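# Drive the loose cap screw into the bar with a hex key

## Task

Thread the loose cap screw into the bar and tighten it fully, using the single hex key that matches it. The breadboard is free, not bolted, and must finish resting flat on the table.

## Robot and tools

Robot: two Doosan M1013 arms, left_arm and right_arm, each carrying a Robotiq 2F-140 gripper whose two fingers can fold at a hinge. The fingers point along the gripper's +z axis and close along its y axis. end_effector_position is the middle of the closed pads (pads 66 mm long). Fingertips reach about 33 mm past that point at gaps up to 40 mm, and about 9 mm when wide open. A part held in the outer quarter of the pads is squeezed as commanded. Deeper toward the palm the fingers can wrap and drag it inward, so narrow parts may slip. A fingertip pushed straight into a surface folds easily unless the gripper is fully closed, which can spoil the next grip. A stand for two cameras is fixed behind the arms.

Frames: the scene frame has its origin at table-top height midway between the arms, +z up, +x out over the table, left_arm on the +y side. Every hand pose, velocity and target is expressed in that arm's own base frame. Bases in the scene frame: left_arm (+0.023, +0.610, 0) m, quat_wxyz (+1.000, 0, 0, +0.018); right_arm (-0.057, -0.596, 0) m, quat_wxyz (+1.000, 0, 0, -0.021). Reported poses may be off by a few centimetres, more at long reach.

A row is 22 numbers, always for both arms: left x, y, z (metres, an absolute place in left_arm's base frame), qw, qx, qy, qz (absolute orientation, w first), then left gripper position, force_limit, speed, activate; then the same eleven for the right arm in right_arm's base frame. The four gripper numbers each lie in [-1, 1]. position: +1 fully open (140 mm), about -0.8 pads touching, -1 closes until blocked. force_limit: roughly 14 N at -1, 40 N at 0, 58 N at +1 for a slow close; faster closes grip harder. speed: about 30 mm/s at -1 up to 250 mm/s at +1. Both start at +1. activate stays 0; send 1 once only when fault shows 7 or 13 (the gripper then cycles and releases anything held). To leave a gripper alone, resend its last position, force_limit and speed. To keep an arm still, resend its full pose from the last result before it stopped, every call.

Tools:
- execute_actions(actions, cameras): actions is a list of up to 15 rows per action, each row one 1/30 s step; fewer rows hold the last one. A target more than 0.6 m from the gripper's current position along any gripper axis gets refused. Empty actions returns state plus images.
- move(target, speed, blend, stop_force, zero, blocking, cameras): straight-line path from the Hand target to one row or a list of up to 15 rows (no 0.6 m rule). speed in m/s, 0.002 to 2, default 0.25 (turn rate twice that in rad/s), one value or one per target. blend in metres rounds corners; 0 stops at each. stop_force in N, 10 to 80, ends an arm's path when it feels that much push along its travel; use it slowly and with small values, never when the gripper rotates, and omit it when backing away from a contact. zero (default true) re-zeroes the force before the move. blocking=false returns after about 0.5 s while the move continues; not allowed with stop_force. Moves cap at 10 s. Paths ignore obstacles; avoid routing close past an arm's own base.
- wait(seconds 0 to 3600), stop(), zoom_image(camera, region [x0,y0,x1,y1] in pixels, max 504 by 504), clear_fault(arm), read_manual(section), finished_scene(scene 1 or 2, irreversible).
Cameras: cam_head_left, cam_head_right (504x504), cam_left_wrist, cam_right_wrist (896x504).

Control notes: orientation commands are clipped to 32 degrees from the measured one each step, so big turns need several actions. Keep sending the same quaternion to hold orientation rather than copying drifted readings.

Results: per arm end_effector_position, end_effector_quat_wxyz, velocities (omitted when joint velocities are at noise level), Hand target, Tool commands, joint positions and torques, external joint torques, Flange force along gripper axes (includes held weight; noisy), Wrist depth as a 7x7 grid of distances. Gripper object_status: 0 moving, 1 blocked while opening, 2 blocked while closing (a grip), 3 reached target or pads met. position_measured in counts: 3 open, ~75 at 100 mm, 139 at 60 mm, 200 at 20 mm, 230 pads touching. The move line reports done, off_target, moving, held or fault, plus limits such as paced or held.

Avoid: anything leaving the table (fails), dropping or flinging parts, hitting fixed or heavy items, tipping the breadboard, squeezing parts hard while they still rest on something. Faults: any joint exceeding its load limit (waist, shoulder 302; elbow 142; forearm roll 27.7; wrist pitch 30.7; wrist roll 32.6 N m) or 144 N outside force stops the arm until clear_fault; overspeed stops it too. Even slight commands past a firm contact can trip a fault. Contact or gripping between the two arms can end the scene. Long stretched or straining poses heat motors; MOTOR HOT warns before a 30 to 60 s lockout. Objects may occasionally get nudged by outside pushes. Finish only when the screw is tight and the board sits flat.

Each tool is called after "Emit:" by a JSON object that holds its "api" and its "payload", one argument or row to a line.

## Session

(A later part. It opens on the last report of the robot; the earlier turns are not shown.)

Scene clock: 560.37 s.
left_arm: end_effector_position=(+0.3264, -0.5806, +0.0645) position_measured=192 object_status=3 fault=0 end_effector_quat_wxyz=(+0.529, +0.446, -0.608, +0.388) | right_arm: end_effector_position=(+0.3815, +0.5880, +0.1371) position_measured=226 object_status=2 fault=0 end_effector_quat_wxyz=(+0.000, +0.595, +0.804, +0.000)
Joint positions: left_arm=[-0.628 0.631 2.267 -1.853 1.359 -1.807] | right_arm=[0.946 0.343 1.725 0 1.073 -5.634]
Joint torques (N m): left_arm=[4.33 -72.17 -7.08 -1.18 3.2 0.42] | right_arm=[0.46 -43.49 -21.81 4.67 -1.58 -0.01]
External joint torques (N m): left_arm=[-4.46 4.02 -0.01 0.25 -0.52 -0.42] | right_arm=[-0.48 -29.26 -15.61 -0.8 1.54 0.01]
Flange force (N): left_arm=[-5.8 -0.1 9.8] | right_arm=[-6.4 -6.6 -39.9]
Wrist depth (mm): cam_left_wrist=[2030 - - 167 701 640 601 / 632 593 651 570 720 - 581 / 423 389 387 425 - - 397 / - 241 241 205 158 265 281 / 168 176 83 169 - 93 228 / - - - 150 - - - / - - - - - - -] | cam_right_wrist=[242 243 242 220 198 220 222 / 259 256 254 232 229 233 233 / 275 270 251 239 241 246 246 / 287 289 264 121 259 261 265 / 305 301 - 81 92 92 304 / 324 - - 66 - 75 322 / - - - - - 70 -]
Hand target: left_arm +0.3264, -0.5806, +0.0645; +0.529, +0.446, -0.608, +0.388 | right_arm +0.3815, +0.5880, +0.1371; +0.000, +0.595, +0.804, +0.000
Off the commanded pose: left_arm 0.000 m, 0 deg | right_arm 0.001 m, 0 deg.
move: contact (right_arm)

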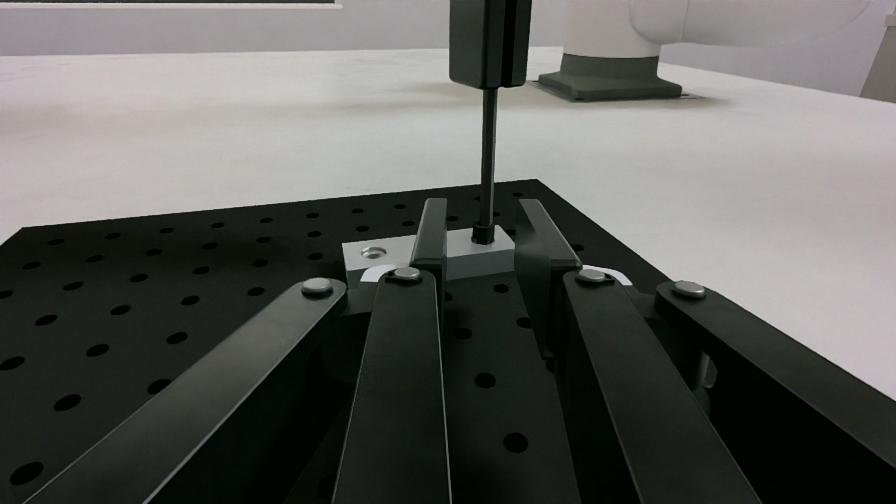

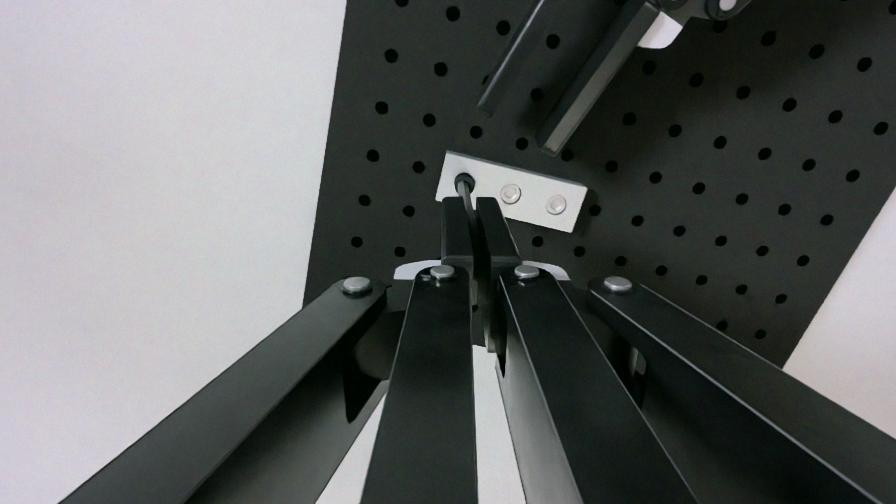

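Emit:
{"api": "move", "payload": {
  "target": [
    [0.3264,-0.5806,0.0645,-0.529,-0.446,0.608,-0.388,-0.5,-1,0,0,0.3762,0.5907,0.1375,0,-0.9890,-0.1478,0,-1,0.5,-1,0],
    [0.3264,-0.5806,0.0645,-0.529,-0.446,0.608,-0.388,-0.5,-1,0,0,0.3790,0.5959,0.13725,0,-0.8039,0.5948,0,-1,0.5,-1,0],
    [0.3264,-0.5806,0.0645,-0.529,-0.446,0.608,-0.388,-0.5,-1,0,0,0.3842,0.5931,0.1370,0,-0.1478,0.9890,0,-1,0.5,-1,0],
    [0.3264,-0.5806,0.0645,-0.529,-0.446,0.608,-0.388,-0.5,-1,0,0,0.3814,0.5879,0.13675,0,0.5948,0.8039,0,-1,0.5,-1,0],
    [0.3264,-0.5806,0.0645,-0.529,-0.446,0.608,-0.388,-0.5,-1,0,0,0.3762,0.5907,0.1365,0,0.9890,0.1478,0,-1,0.5,-1,0],
    [0.3264,-0.5806,0.0645,-0.529,-0.446,0.608,-0.388,-0.5,-1,0,0,0.3790,0.5959,0.13625,0,0.8039,-0.5948,0,-1,0.5,-1,0],
    [0.3264,-0.5806,0.0645,-0.529,-0.446,0.608,-0.388,-0.5,-1,0,0,0.3831,0.5950,0.1361,0,0.3987,-0.9171,0,-1,0.5,-1,0]
  ],
  "speed": 0.65,
  "blend": [0.03,0.03,0.03,0.03,0.03,0.03,0]
}}

Emit:
{"api": "move", "payload": {
  "target": [
    [0.3264,-0.5806,0.0645,-0.529,-0.446,0.608,-0.388,-0.5,-1,0,0,0.3831,0.5950,0.1450,0,0.3987,-0.9171,0,-1,0.5,-1,0],
    [0.3264,-0.5806,0.0645,-0.529,-0.446,0.608,-0.388,-0.5,-1,0,0,0.3790,0.5959,0.145,0,0.8039,-0.5948,0,-1,0.5,-1,0],
    [0.3264,-0.5806,0.0645,-0.529,-0.446,0.608,-0.388,-0.5,-1,0,0,0.3762,0.5907,0.145,0,0.9890,0.1478,0,-1,0.5,-1,0],
    [0.3264,-0.5806,0.0645,-0.529,-0.446,0.608,-0.388,-0.5,-1,0,0,0.3814,0.5879,0.145,0,0.5948,0.8039,0,-1,0.5,-1,0],
    [0.3264,-0.5806,0.0645,-0.529,-0.446,0.608,-0.388,-0.5,-1,0,0,0.3842,0.5931,0.145,0,-0.1478,0.9890,0,-1,0.5,-1,0],
    [0.3264,-0.5806,0.0645,-0.529,-0.446,0.608,-0.388,-0.5,-1,0,0,0.3790,0.5959,0.145,0,-0.8039,0.5948,0,-1,0.5,-1,0],
    [0.3264,-0.5806,0.0645,-0.529,-0.446,0.608,-0.388,-0.5,-1,0,0,0.3762,0.5907,0.145,0,-0.9890,-0.1478,0,-1,0.5,-1,0],
    [0.3264,-0.5806,0.0645,-0.529,-0.446,0.608,-0.388,-0.5,-1,0,0,0.3830,0.5888,0.145,0,-0.4067,-0.9135,0,-1,0.5,-1,0],
    [0.3264,-0.5806,0.0645,-0.529,-0.446,0.608,-0.388,-0.5,-1,0,0,0.3814,0.5879,0.145,0,-0.5948,-0.8039,0,-1,0.5,-1,0]
  ],
  "speed": [0.06,1,1,1,1,1,1,1,1],
  "blend": [0.003,0.1,0.1,0.1,0.1,0.1,0.1,0,0]
}}

Emit:
{"api": "move", "payload": {
  "target": [0.3264,-0.5806,0.0645,-0.529,-0.446,0.608,-0.388,-0.5,-1,0,0,0.3814,0.5879,0.1361,0,-0.5948,-0.8039,0,-1,0.5,-1,0],
  "speed": 0.025,
  "stop_force": 12,
  "cameras": ["cam_left_wrist","cam_right_wrist"]
}}

Emit:
{"api": "zoom_image", "payload": {
  "camera": "cam_left_wrist",
  "region": [440, 180, 540, 280]
}}

Scene clock: 585.03 s.
left_arm: end_effector_position=(+0.3264, -0.5806, +0.0645) position_measured=192 object_status=3 fault=0 end_effector_quat_wxyz=(+0.529, +0.446, -0.608, +0.388) | right_arm: end_effector_position=(+0.3831, +0.5950, +0.1361) position_measured=226 object_status=2 fault=0 end_effector_quat_wxyz=(+0.000, -0.399, +0.917, +0.000)
Joint positions: left_arm=[-0.628 0.631 2.267 -1.853 1.359 -1.807] | right_arm=[0.95 0.354 1.712 0 1.076 4.842]
Joint torques (N m): left_arm=[4.16 -72.23 -7.1 -1.18 3.19 0.41] | right_arm=[3.76 -68.7 -37.85 5.17 -1.04 0.11]
External joint torques (N m): left_arm=[-3.79 4 0.02 0.25 -0.52 -0.41] | right_arm=[-3.93 -4.87 0.66 -1.35 1.08 -0.11]
Flange force (N): left_arm=[-5.9 -0.4 8.5] | right_arm=[6.8 -7.0 -5.0]
Wrist depth (mm): cam_left_wrist=[2079 1778 1924 158 703 653 615 / - 632 666 572 - 654 - / - - 456 390 359 392 - / 226 227 - 203 157 250 282 / 168 176 83 169 - 93 - / - - - 150 - - - / - - - 126 - - -] | cam_right_wrist=[243 243 224 220 241 243 243 / 256 256 233 232 237 255 256 / 271 264 244 239 244 267 269 / 285 262 257 122 256 262 286 / 301 271 - 81 92 92 302 / 320 - - 65 - 75 312 / - - - - - 70 -]
Hand target: left_arm +0.3264, -0.5806, +0.0645; +0.529, +0.446, -0.608, +0.388 | right_arm +0.3831, +0.5950, +0.1361; +0.000, -0.399, +0.917, +0.000
Off the commanded pose: left_arm 0.000 m, 0 deg | right_arm 0.000 m, 0 deg.
move: done

Scene clock: 591.87 s.
left_arm: end_effector_position=(+0.3264, -0.5806, +0.0645) position_measured=192 object_status=3 fault=0 end_effector_quat_wxyz=(+0.529, +0.446, -0.608, +0.388) | right_arm: end_effector_position=(+0.3814, +0.5879, +0.1451) position_measured=226 object_status=2 fault=0 end_effector_quat_wxyz=(+0.000, +0.595, +0.804, +0.000)
Joint positions: left_arm=[-0.628 0.631 2.267 -1.853 1.359 -1.807] | right_arm=[0.946 0.337 1.718 0 1.087 -5.634]
Joint torques (N m): left_arm=[4.24 -72.1 -7.06 -1.21 3.17 0.43] | right_arm=[-0.56 -66.99 -37.45 4.14 -0.64 0]
External joint torques (N m): left_arm=[-4.17 3.92 -0.05 0.28 -0.49 -0.43] | right_arm=[0.36 -4.23 0.3 -0.29 0.61 0]
Flange force (N): left_arm=[-5.6 -0.3 9.1] | right_arm=[-3.7 -5.2 -4.0]
Wrist depth (mm): cam_left_wrist=[1953 2014 - 170 699 629 624 / 623 645 - 577 724 - - / 418 - 416 380 361 - 407 / - 216 - 203 158 - - / 176 176 83 169 - 93 218 / - - - 150 - - - / - - - 127 - - -] | cam_right_wrist=[250 250 248 227 223 228 230 / 262 263 264 243 238 241 242 / 276 278 272 248 250 255 255 / 293 296 271 122 265 269 276 / 313 309 - 81 92 92 315 / 328 - - 65 - 75 333 / - - - - - 70 -]
Hand target: left_arm +0.3264, -0.5806, +0.0645; +0.529, +0.446, -0.608, +0.388 | right_arm +0.3814, +0.5879, +0.1450; +0.000, +0.595, +0.804, +0.000
Off the commanded pose: left_arm 0.000 m, 0 deg | right_arm 0.000 m, 0 deg.
move: done

Scene clock: 592.90 s.
left_arm: end_effector_position=(+0.3264, -0.5806, +0.0645) position_measured=192 object_status=3 fault=0 end_effector_quat_wxyz=(+0.529, +0.446, -0.608, +0.388) | right_arm: end_effector_position=(+0.3815, +0.5880, +0.1365) position_measured=226 object_status=2 fault=0 end_effector_quat_wxyz=(+0.000, +0.595, +0.804, +0.000)
Joint positions: left_arm=[-0.628 0.631 2.267 -1.853 1.359 -1.807] | right_arm=[0.946 0.344 1.725 0 1.072 -5.634]
Joint torques (N m): left_arm=[4.38 -72.02 -7 -1.2 3.2 0.43] | right_arm=[0.58 -47.88 -24.22 4.48 -1.56 -0.05]
External joint torques (N m): left_arm=[-4.69 3.92 -0.06 0.27 -0.52 -0.43] | right_arm=[-0.93 -24.44 -12.89 -0.65 1.53 0.05]
Flange force (N): left_arm=[-5.5 0.0 10.2] | right_arm=[-6.0 -5.2 -33.6]
Wrist depth (mm): cam_left_wrist=[1842 1983 2014 170 697 666 587 / 845 615 663 573 708 - 573 / - - 391 301 390 393 - / - 225 - 204 157 286 - / 169 177 83 169 - 93 219 / - - - 151 - - - / - - - 126 - - -] | cam_right_wrist=[243 243 241 220 216 220 220 / 256 255 250 232 229 232 232 / 272 272 252 238 239 246 245 / 286 287 263 122 256 261 262 / 306 300 - 81 92 92 300 / 321 - - 65 - 75 320 / - - - - - 70 -]
Hand target: left_arm +0.3264, -0.5806, +0.0645; +0.529, +0.446, -0.608, +0.388 | right_arm +0.3815, +0.5880, +0.1365; +0.000, +0.595, +0.804, +0.000
Off the commanded pose: left_arm 0.000 m, 0 deg | right_arm 0.000 m, 0 deg.
move: contact (right_arm)

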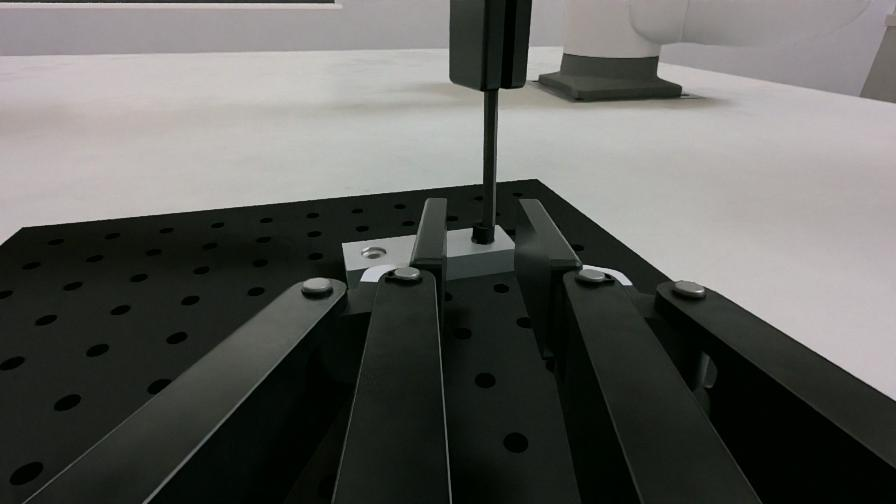

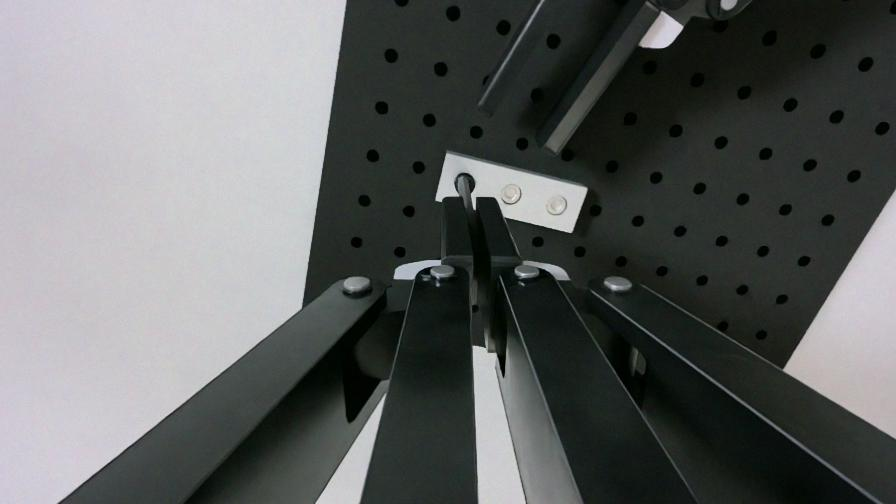

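Scaled by 5.040 from the camera's image (finer frame: 1280x720).

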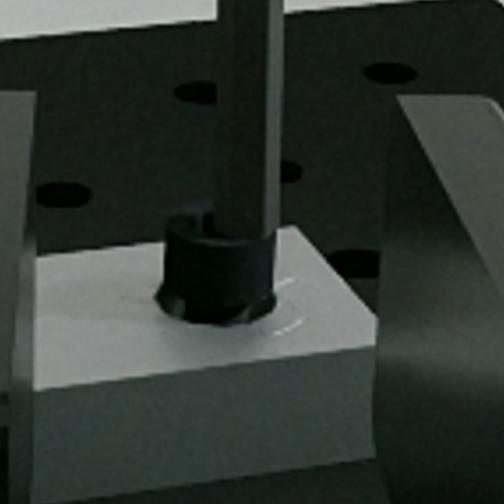

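Emit:
{"api": "move", "payload": {
  "target": [0.3264,-0.5806,0.0645,-0.529,-0.446,0.608,-0.388,-0.5,-1,0,0,0.3814,0.5879,0.145,0,-0.5948,-0.8039,0,-1,0.5,-1,0],
  "speed": 0.08,
  "cameras": ["cam_left_wrist","cam_right_wrist"]
}}

Emit:
{"api": "zoom_image", "payload": {
  "camera": "cam_left_wrist",
  "region": [440, 60, 600, 280]
}}

Emit:
{"api": "zoom_image", "payload": {
  "camera": "cam_right_wrist",
  "region": [420, 120, 520, 220]
}}

Scene clock: 600.47 s.
left_arm: end_effector_position=(+0.3264, -0.5806, +0.0645) position_measured=192 object_status=3 fault=0 end_effector_quat_wxyz=(+0.529, +0.446, -0.608, +0.388) | right_arm: end_effector_position=(+0.3814, +0.5879, +0.1450) position_measured=226 object_status=2 fault=0 end_effector_quat_wxyz=(+0.000, +0.595, +0.804, +0.000)
Joint positions: left_arm=[-0.628 0.631 2.267 -1.853 1.359 -1.807] | right_arm=[0.946 0.337 1.718 0 1.087 -5.634]
Joint torques (N m): left_arm=[4.42 -72.19 -7.16 -1.21 3.22 0.44] | right_arm=[-0.49 -66.1 -37.27 4.09 -0.6 -0.02]
External joint torques (N m): left_arm=[-4.31 4.01 0.13 0.29 -0.54 -0.44] | right_arm=[0.33 -5.98 -0.23 -0.21 0.56 0.02]
Flange force (N): left_arm=[-5.7 0.0 9.4] | right_arm=[-4.6 -6.3 -5.7]
Wrist depth (mm): cam_left_wrist=[2046 - - 168 701 661 600 / - - 651 499 706 653 649 / - 408 - 394 394 409 - / 227 213 - 204 158 - 285 / 177 176 83 169 - 93 231 / - - - 150 - - - / - - - 126 - - -] | cam_right_wrist=[249 249 245 227 224 229 229 / 262 263 257 237 238 241 242 / 278 278 259 248 251 254 256 / 293 294 271 122 267 269 277 / 312 308 - 81 92 92 314 / 328 - - 65 - 75 332 / - - - - - 70 -]
Hand target: left_arm +0.3264, -0.5806, +0.0645; +0.529, +0.446, -0.608, +0.388 | right_arm +0.3814, +0.5879, +0.1450; +0.000, +0.595, +0.804, +0.000
Off the commanded pose: left_arm 0.000 m, 0 deg | right_arm 0.000 m, 0 deg.
move: done

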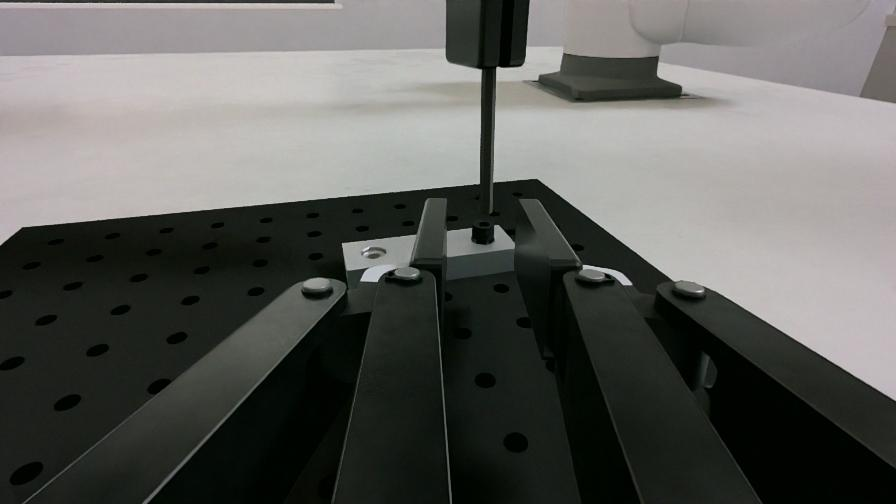

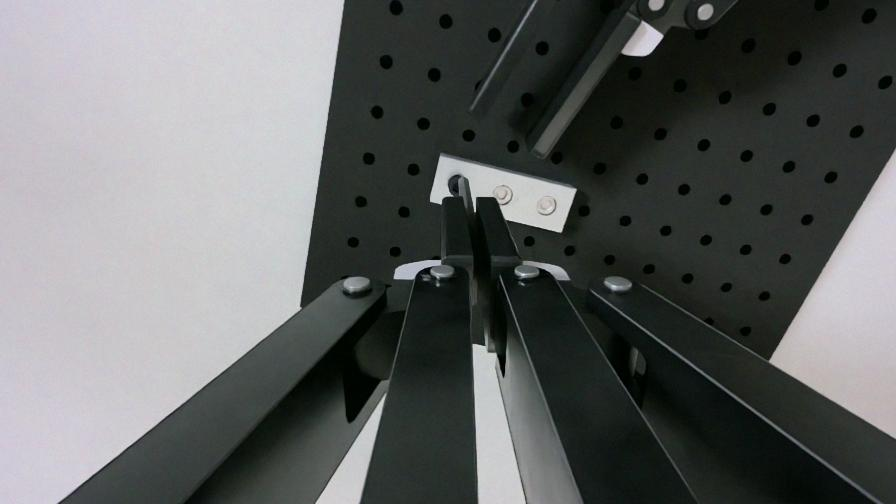

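Scaled by 2.291 from the camera's image (finer frame: 1280x720).

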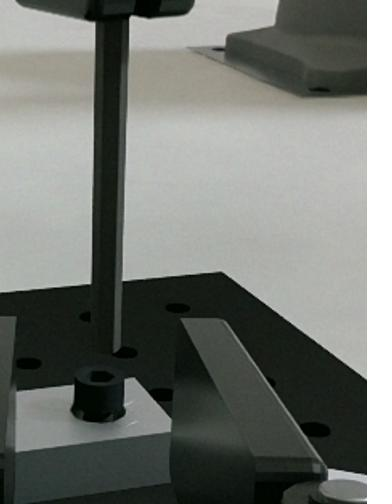

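Scaled by 5.040 from the camera's image (finer frame: 1280x720).

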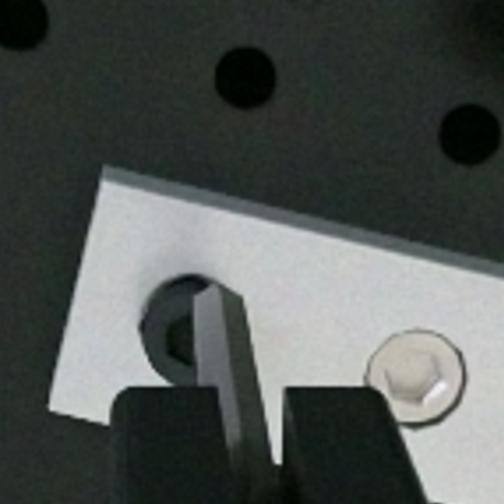

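Emit:
{"api": "move", "payload": {
  "target": [
    [0.3264,-0.5806,0.0645,-0.529,-0.446,0.608,-0.388,-0.5,-1,0,0,0.3822,0.5862,0.143,0,-0.5948,-0.8039,0,-1,0.5,-1,0],
    [0.3264,-0.5806,0.0645,-0.529,-0.446,0.608,-0.388,-0.5,-1,0,0,0.3822,0.5862,0.1345,0,-0.5948,-0.8039,0,-1,0.5,-1,0]
  ],
  "speed": [0.025,0.012],
  "stop_force": 12,
  "cameras": ["cam_left_wrist","cam_right_wrist"]
}}

Emit:
{"api": "zoom_image", "payload": {
  "camera": "cam_left_wrist",
  "region": [440, 180, 540, 280]
}}

Emit:
{"api": "zoom_image", "payload": {
  "camera": "cam_right_wrist",
  "region": [420, 120, 520, 220]
}}

Scene clock: 619.03 s.
left_arm: end_effector_position=(+0.3264, -0.5806, +0.0645) position_measured=192 object_status=3 fault=0 end_effector_quat_wxyz=(+0.529, +0.446, -0.608, +0.388) | right_arm: end_effector_position=(+0.3823, +0.5863, +0.1366) position_measured=226 object_status=2 fault=0 end_effector_quat_wxyz=(+0.000, +0.595, +0.804, +0.000)
Joint positions: left_arm=[-0.628 0.631 2.267 -1.853 1.359 -1.807] | right_arm=[0.944 0.342 1.727 0 1.072 -5.636]
Joint torques (N m): left_arm=[4.24 -72.1 -7.14 -1.2 3.22 0.47] | right_arm=[0.59 -50.16 -26 4.55 -1.38 0.05]
External joint torques (N m): left_arm=[-4.07 3.89 0.07 0.28 -0.54 -0.48] | right_arm=[-0.7 -21.68 -11.11 -0.71 1.34 -0.05]
Flange force (N): left_arm=[-5.5 -0.2 8.9] | right_arm=[-5.7 -5.2 -29.5]
Wrist depth (mm): cam_left_wrist=[1999 2030 - 173 701 671 3144 / - 646 549 568 688 730 - / - 391 - 392 - - 366 / - 237 - 201 156 266 321 / 177 177 83 169 - 93 - / - - - 150 - - - / - - - 126 - - -] | cam_right_wrist=[244 243 241 220 216 220 220 / 256 256 254 231 230 233 233 / 271 269 265 238 240 244 245 / 286 286 263 122 257 261 263 / 308 302 - 81 92 92 301 / 322 - - 65 - 75 323 / - - - - - 70 -]
Hand target: left_arm +0.3264, -0.5806, +0.0645; +0.529, +0.446, -0.608, +0.388 | right_arm +0.3823, +0.5863, +0.1366; +0.000, +0.595, +0.804, +0.000
Off the commanded pose: left_arm 0.000 m, 0 deg | right_arm 0.002 m, 0 deg.
move: contact (right_arm); path passed 1 of 2 targets

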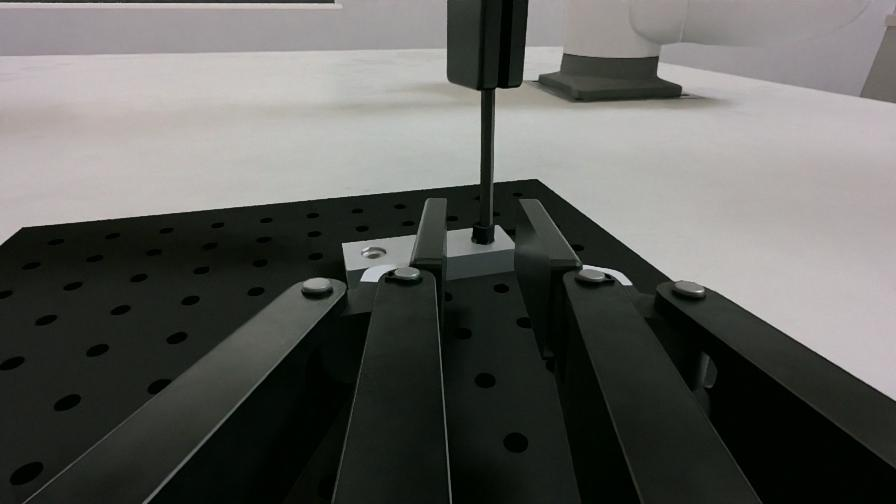

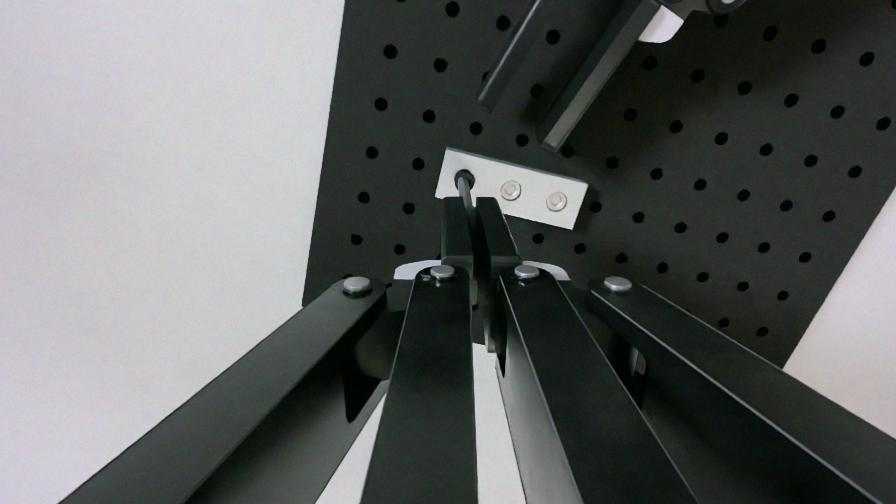

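Scaled by 5.040 from the camera's image (finer frame: 1280x720).

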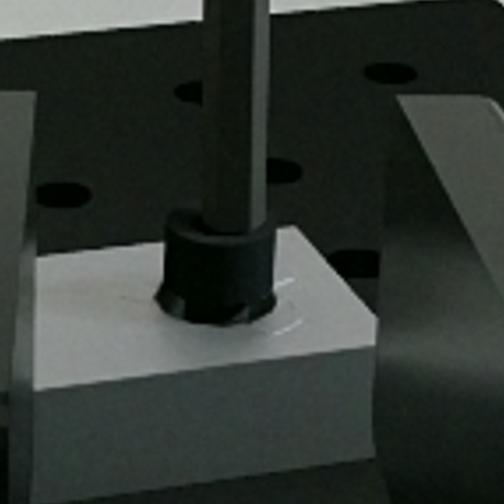

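Scaled by 5.040 from the camera's image (finer frame: 1280x720).

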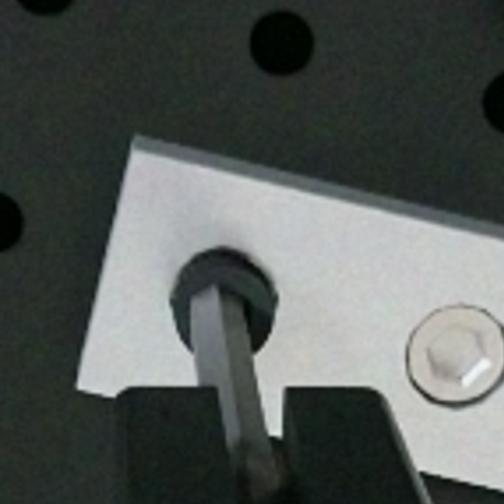

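Emit:
{"api": "move", "payload": {
  "target": [
    [0.3264,-0.5806,0.0645,-0.529,-0.446,0.608,-0.388,-0.5,-1,0,0,0.3822,0.5862,0.1381,0,-0.5948,-0.8039,0,-1,0.5,-1,0],
    [0.3264,-0.5806,0.0645,-0.529,-0.446,0.608,-0.388,-0.5,-1,0,0,0.3837,0.5859,0.1381,0,-0.5948,-0.8039,0,-1,0.5,-1,0]
  ],
  "speed": 0.025,
  "cameras": ["cam_left_wrist","cam_right_wrist"]
}}

Emit:
{"api": "zoom_image", "payload": {
  "camera": "cam_left_wrist",
  "region": [440, 180, 540, 280]
}}

Emit:
{"api": "zoom_image", "payload": {
  "camera": "cam_right_wrist",
  "region": [420, 120, 520, 220]
}}

Scene clock: 628.37 s.
left_arm: end_effector_position=(+0.3264, -0.5806, +0.0645) position_measured=192 object_status=3 fault=0 end_effector_quat_wxyz=(+0.529, +0.446, -0.608, +0.388) | right_arm: end_effector_position=(+0.3836, +0.5859, +0.1383) position_measured=226 object_status=2 fault=0 end_effector_quat_wxyz=(+0.000, +0.595, +0.804, +0.000)
Joint positions: left_arm=[-0.628 0.631 2.267 -1.853 1.359 -1.807] | right_arm=[0.942 0.342 1.725 0 1.075 -5.638]
Joint torques (N m): left_arm=[4.41 -72.19 -6.9 -1.2 3.19 0.45] | right_arm=[1.09 -67 -37.28 4.2 -0.64 -0.04]
External joint torques (N m): left_arm=[-4.41 4.06 -0.12 0.28 -0.52 -0.45] | right_arm=[-1.34 -5.67 -0.16 -0.33 0.6 0.04]
Flange force (N): left_arm=[-5.8 -0.4 9.7] | right_arm=[-6.3 -4.6 -5.6]
Wrist depth (mm): cam_left_wrist=[2365 - - 170 708 635 - / - - 649 575 648 646 - / 388 - - - 361 391 - / - 226 - 204 157 251 265 / 184 184 83 169 - 93 229 / - - - 151 - - - / - - - 126 - - -] | cam_right_wrist=[244 245 242 220 218 222 222 / 258 257 - 232 231 233 234 / 272 271 252 240 243 246 247 / 288 287 263 122 258 261 268 / 304 302 - 81 92 92 305 / 324 - - 65 - 75 326 / - - - - - 70 -]
Hand target: left_arm +0.3264, -0.5806, +0.0645; +0.529, +0.446, -0.608, +0.388 | right_arm +0.3837, +0.5859, +0.1381; +0.000, +0.595, +0.804, +0.000
Off the commanded pose: left_arm 0.000 m, 0 deg | right_arm 0.000 m, 0 deg.
move: done

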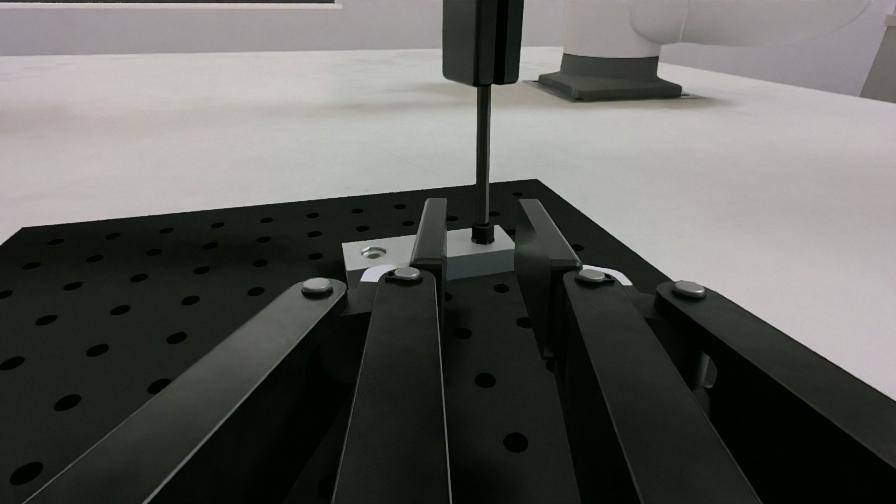

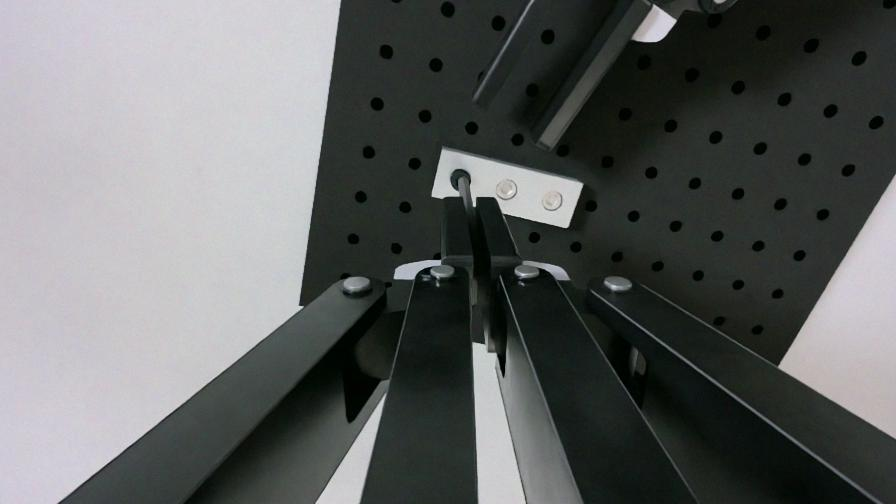

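Scaled by 5.040 from the camera's image (finer frame: 1280x720).

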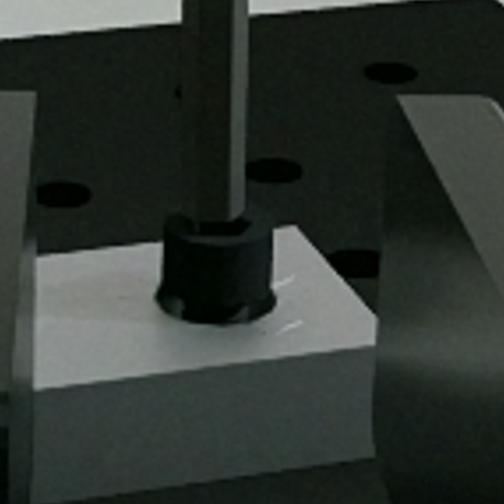

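Scaled by 5.040 from the camera's image (finer frame: 1280x720).

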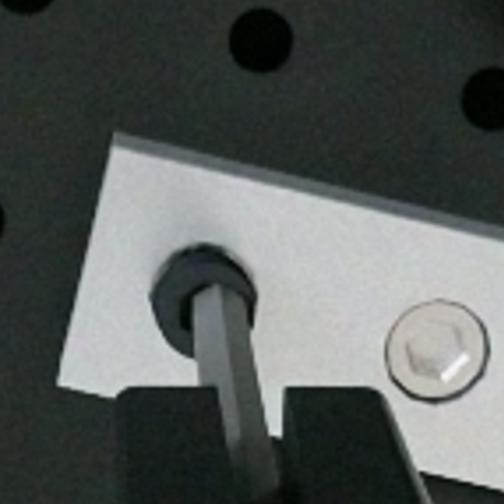

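Emit:
{"api": "move", "payload": {
  "target": [
    [0.3264,-0.5806,0.0645,-0.529,-0.446,0.608,-0.388,-0.5,-1,0,0,0.3833,0.5857,0.1375,0,-0.5948,-0.8039,0,-1,0.5,-1,0],
    [0.3264,-0.5806,0.0645,-0.529,-0.446,0.608,-0.388,-0.5,-1,0,0,0.3833,0.5857,0.1345,0,-0.5948,-0.8039,0,-1,0.5,-1,0]
  ],
  "speed": 0.012,
  "stop_force": 10,
  "cameras": ["cam_left_wrist","cam_right_wrist"]
}}

Emit:
{"api": "zoom_image", "payload": {
  "camera": "cam_left_wrist",
  "region": [440, 180, 540, 280]
}}

Emit:
{"api": "zoom_image", "payload": {
  "camera": "cam_right_wrist",
  "region": [420, 120, 520, 220]
}}

Scene clock: 640.00 s.
left_arm: end_effector_position=(+0.3264, -0.5806, +0.0645) position_measured=192 object_status=3 fault=0 end_effector_quat_wxyz=(+0.529, +0.446, -0.608, +0.388) | right_arm: end_effector_position=(+0.3833, +0.5857, +0.1345) position_measured=226 object_status=2 fault=0 end_effector_quat_wxyz=(+0.000, +0.595, +0.804, +0.000)
Joint positions: left_arm=[-0.628 0.631 2.267 -1.853 1.359 -1.807] | right_arm=[0.942 0.344 1.729 0 1.069 -5.638]
Joint torques (N m): left_arm=[4.25 -72.37 -7.08 -1.17 3.2 0.45] | right_arm=[-1.01 -66.1 -35.77 3.71 -0.2 -0.06]
External joint torques (N m): left_arm=[-4.15 4.21 0.1 0.25 -0.53 -0.45] | right_arm=[0.94 -6.49 -1.53 0.15 0.16 0.06]
Flange force (N): left_arm=[-6.1 -0.2 9.2] | right_arm=[-2.7 -5.5 -6.8]
Wrist depth (mm): cam_left_wrist=[- 2046 - 172 701 661 - / 661 688 646 512 716 651 - / 359 - - 296 345 422 - / 237 - - 204 157 250 - / 169 177 83 163 - 93 232 / - - - 150 - - - / - - - 126 - - -] | cam_right_wrist=[241 241 238 216 214 219 218 / 254 258 249 229 227 230 231 / 267 269 249 237 238 243 243 / 283 285 261 122 256 257 261 / 302 299 - 81 92 92 298 / 318 - - 65 - 75 318 / - - - - - 70 -]
Hand target: left_arm +0.3264, -0.5806, +0.0645; +0.529, +0.446, -0.608, +0.388 | right_arm +0.3833, +0.5857, +0.1345; +0.000, +0.595, +0.804, +0.000
Off the commanded pose: left_arm 0.000 m, 0 deg | right_arm 0.000 m, 0 deg.
move: done

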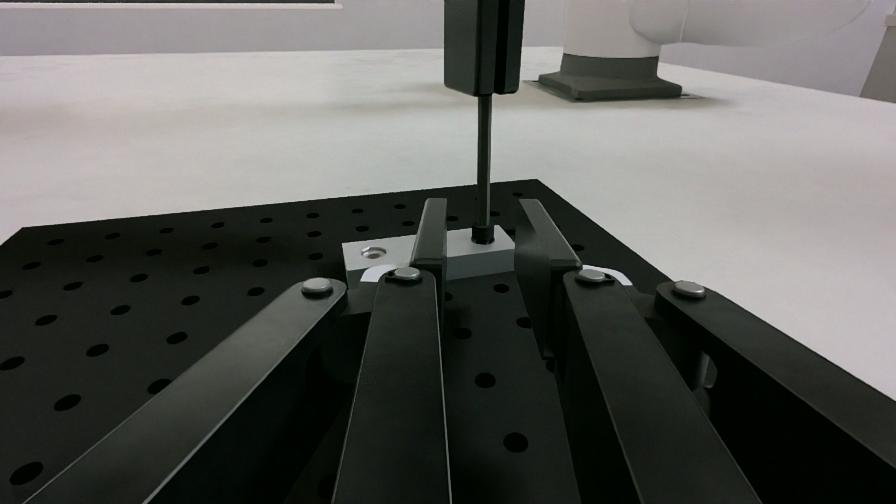

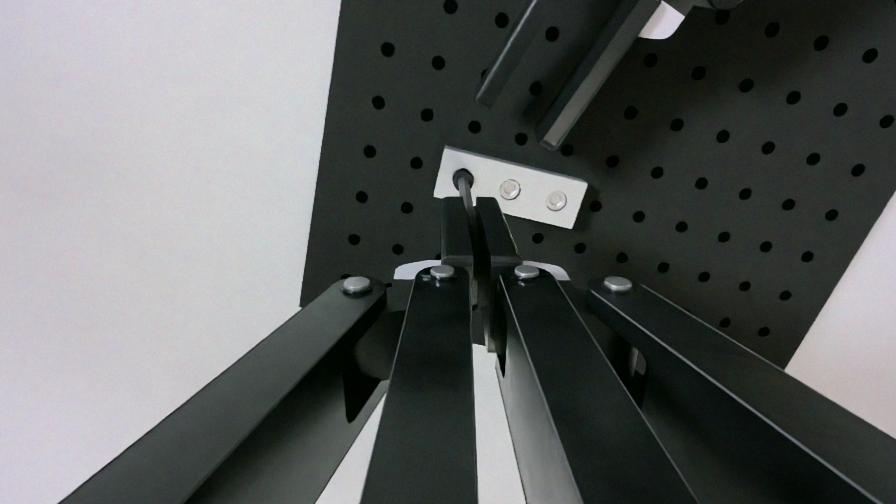

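Scaled by 5.040 from the camera's image (finer frame: 1280x720).

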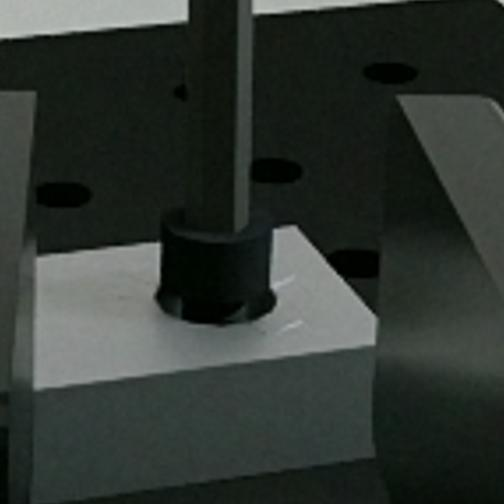

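Scaled by 5.040 from the camera's image (finer frame: 1280x720).

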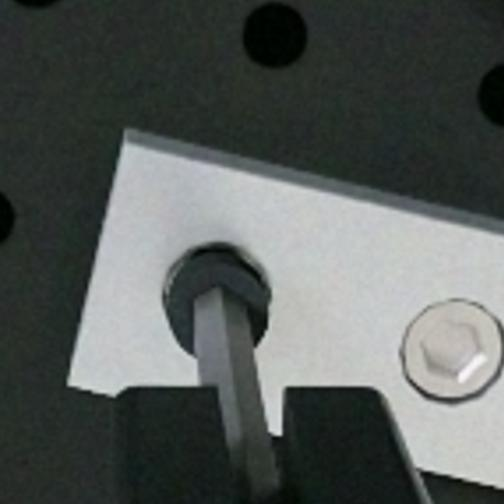

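Emit:
{"api": "move", "payload": {
  "target": [
    [0.3264,-0.5806,0.0645,-0.529,-0.446,0.608,-0.388,-0.5,-1,0,0,0.3747,0.5891,0.1345,0,-0.9890,-0.1478,0,-1,0.5,-1,0],
    [0.3264,-0.5806,0.0645,-0.529,-0.446,0.608,-0.388,-0.5,-1,0,0,0.3781,0.5977,0.1343,0,-0.8039,0.5948,0,-1,0.5,-1,0]
  ],
  "speed": 0.4,
  "blend": [0.03,0],
  "cameras": ["cam_left_wrist","cam_right_wrist"]
}}

Emit:
{"api": "zoom_image", "payload": {
  "camera": "cam_left_wrist",
  "region": [440, 180, 540, 280]
}}

Emit:
{"api": "zoom_image", "payload": {
  "camera": "cam_right_wrist",
  "region": [420, 120, 520, 220]
}}

Scene clock: 653.93 s.
left_arm: end_effector_position=(+0.3264, -0.5806, +0.0645) position_measured=192 object_status=3 fault=0 end_effector_quat_wxyz=(+0.529, +0.446, -0.608, +0.388) | right_arm: end_effector_position=(+0.3781, +0.5977, +0.1343) position_measured=226 object_status=2 fault=0 end_effector_quat_wxyz=(+0.000, +0.804, -0.595, +0.000)
Joint positions: left_arm=[-0.628 0.631 2.267 -1.853 1.359 -1.807] | right_arm=[0.958 0.355 1.714 0 1.073 -2.48]
Joint torques (N m): left_arm=[4.36 -72.09 -7.07 -1.17 3.18 0.49] | right_arm=[3.54 -69.16 -38.41 5.84 -0.99 -0.03]
External joint torques (N m): left_arm=[-4.25 3.91 0.09 0.25 -0.5 -0.49] | right_arm=[-3.75 -4.24 1.21 -2.05 1.01 0.03]
Flange force (N): left_arm=[-5.5 -0.1 9.3] | right_arm=[9.3 2.8 -3.9]
Wrist depth (mm): cam_left_wrist=[- - - 168 684 664 - / - - - - 718 720 552 / - 379 425 428 361 - 395 / - - - 204 157 280 - / 169 176 83 169 - 93 223 / - - - 150 - - - / - - - 126 - - -] | cam_right_wrist=[219 219 219 219 218 240 242 / 230 230 230 230 230 253 259 / 243 242 242 231 245 274 270 / 255 257 253 122 257 285 283 / 271 269 - 81 92 92 302 / 316 - - 65 - 75 317 / - - - - - 70 -]
Hand target: left_arm +0.3264, -0.5806, +0.0645; +0.529, +0.446, -0.608, +0.388 | right_arm +0.3781, +0.5977, +0.1343; +0.000, +0.804, -0.595, +0.000
Off the commanded pose: left_arm 0.000 m, 0 deg | right_arm 0.000 m, 0 deg.
move: done

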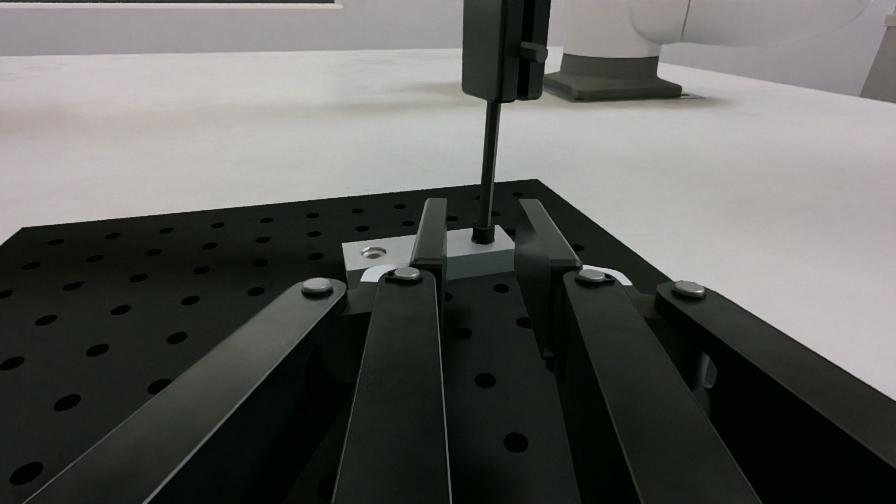

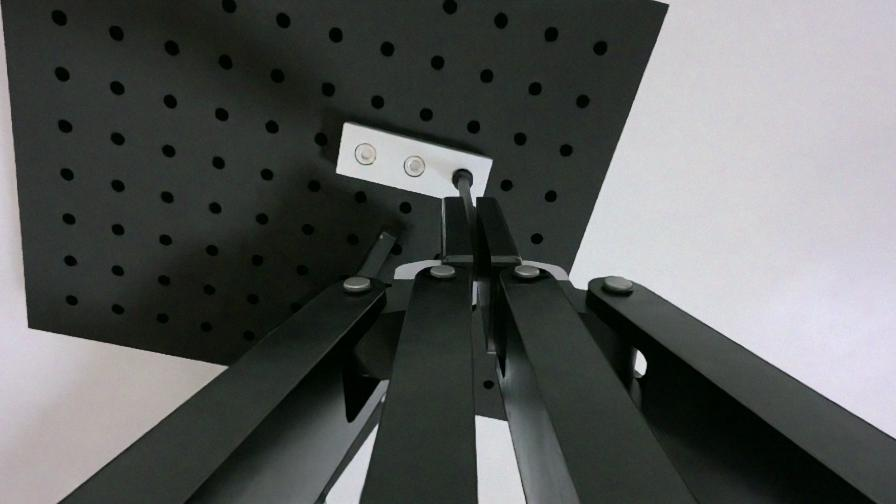

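Scaled by 5.040 from the camera's image (finer frame: 1280x720).

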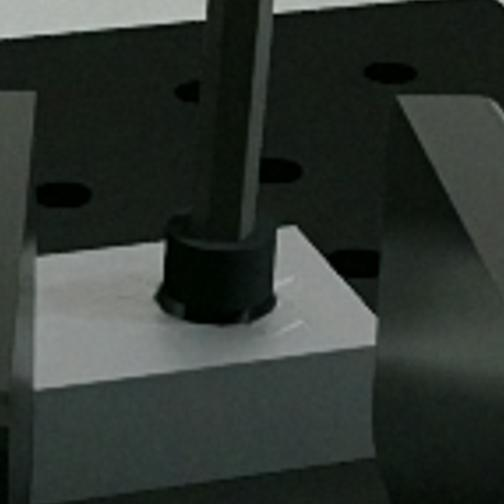

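Scaled by 5.040 from the camera's image (finer frame: 1280x720).

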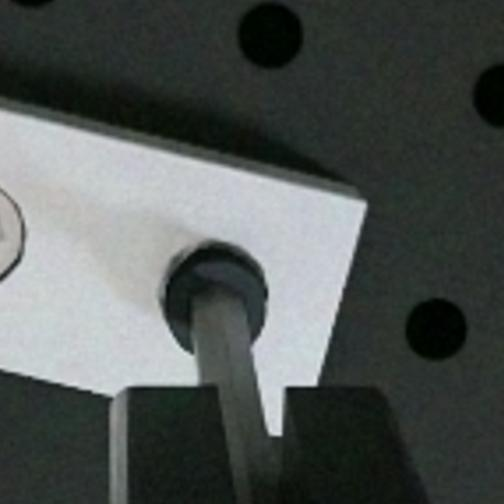

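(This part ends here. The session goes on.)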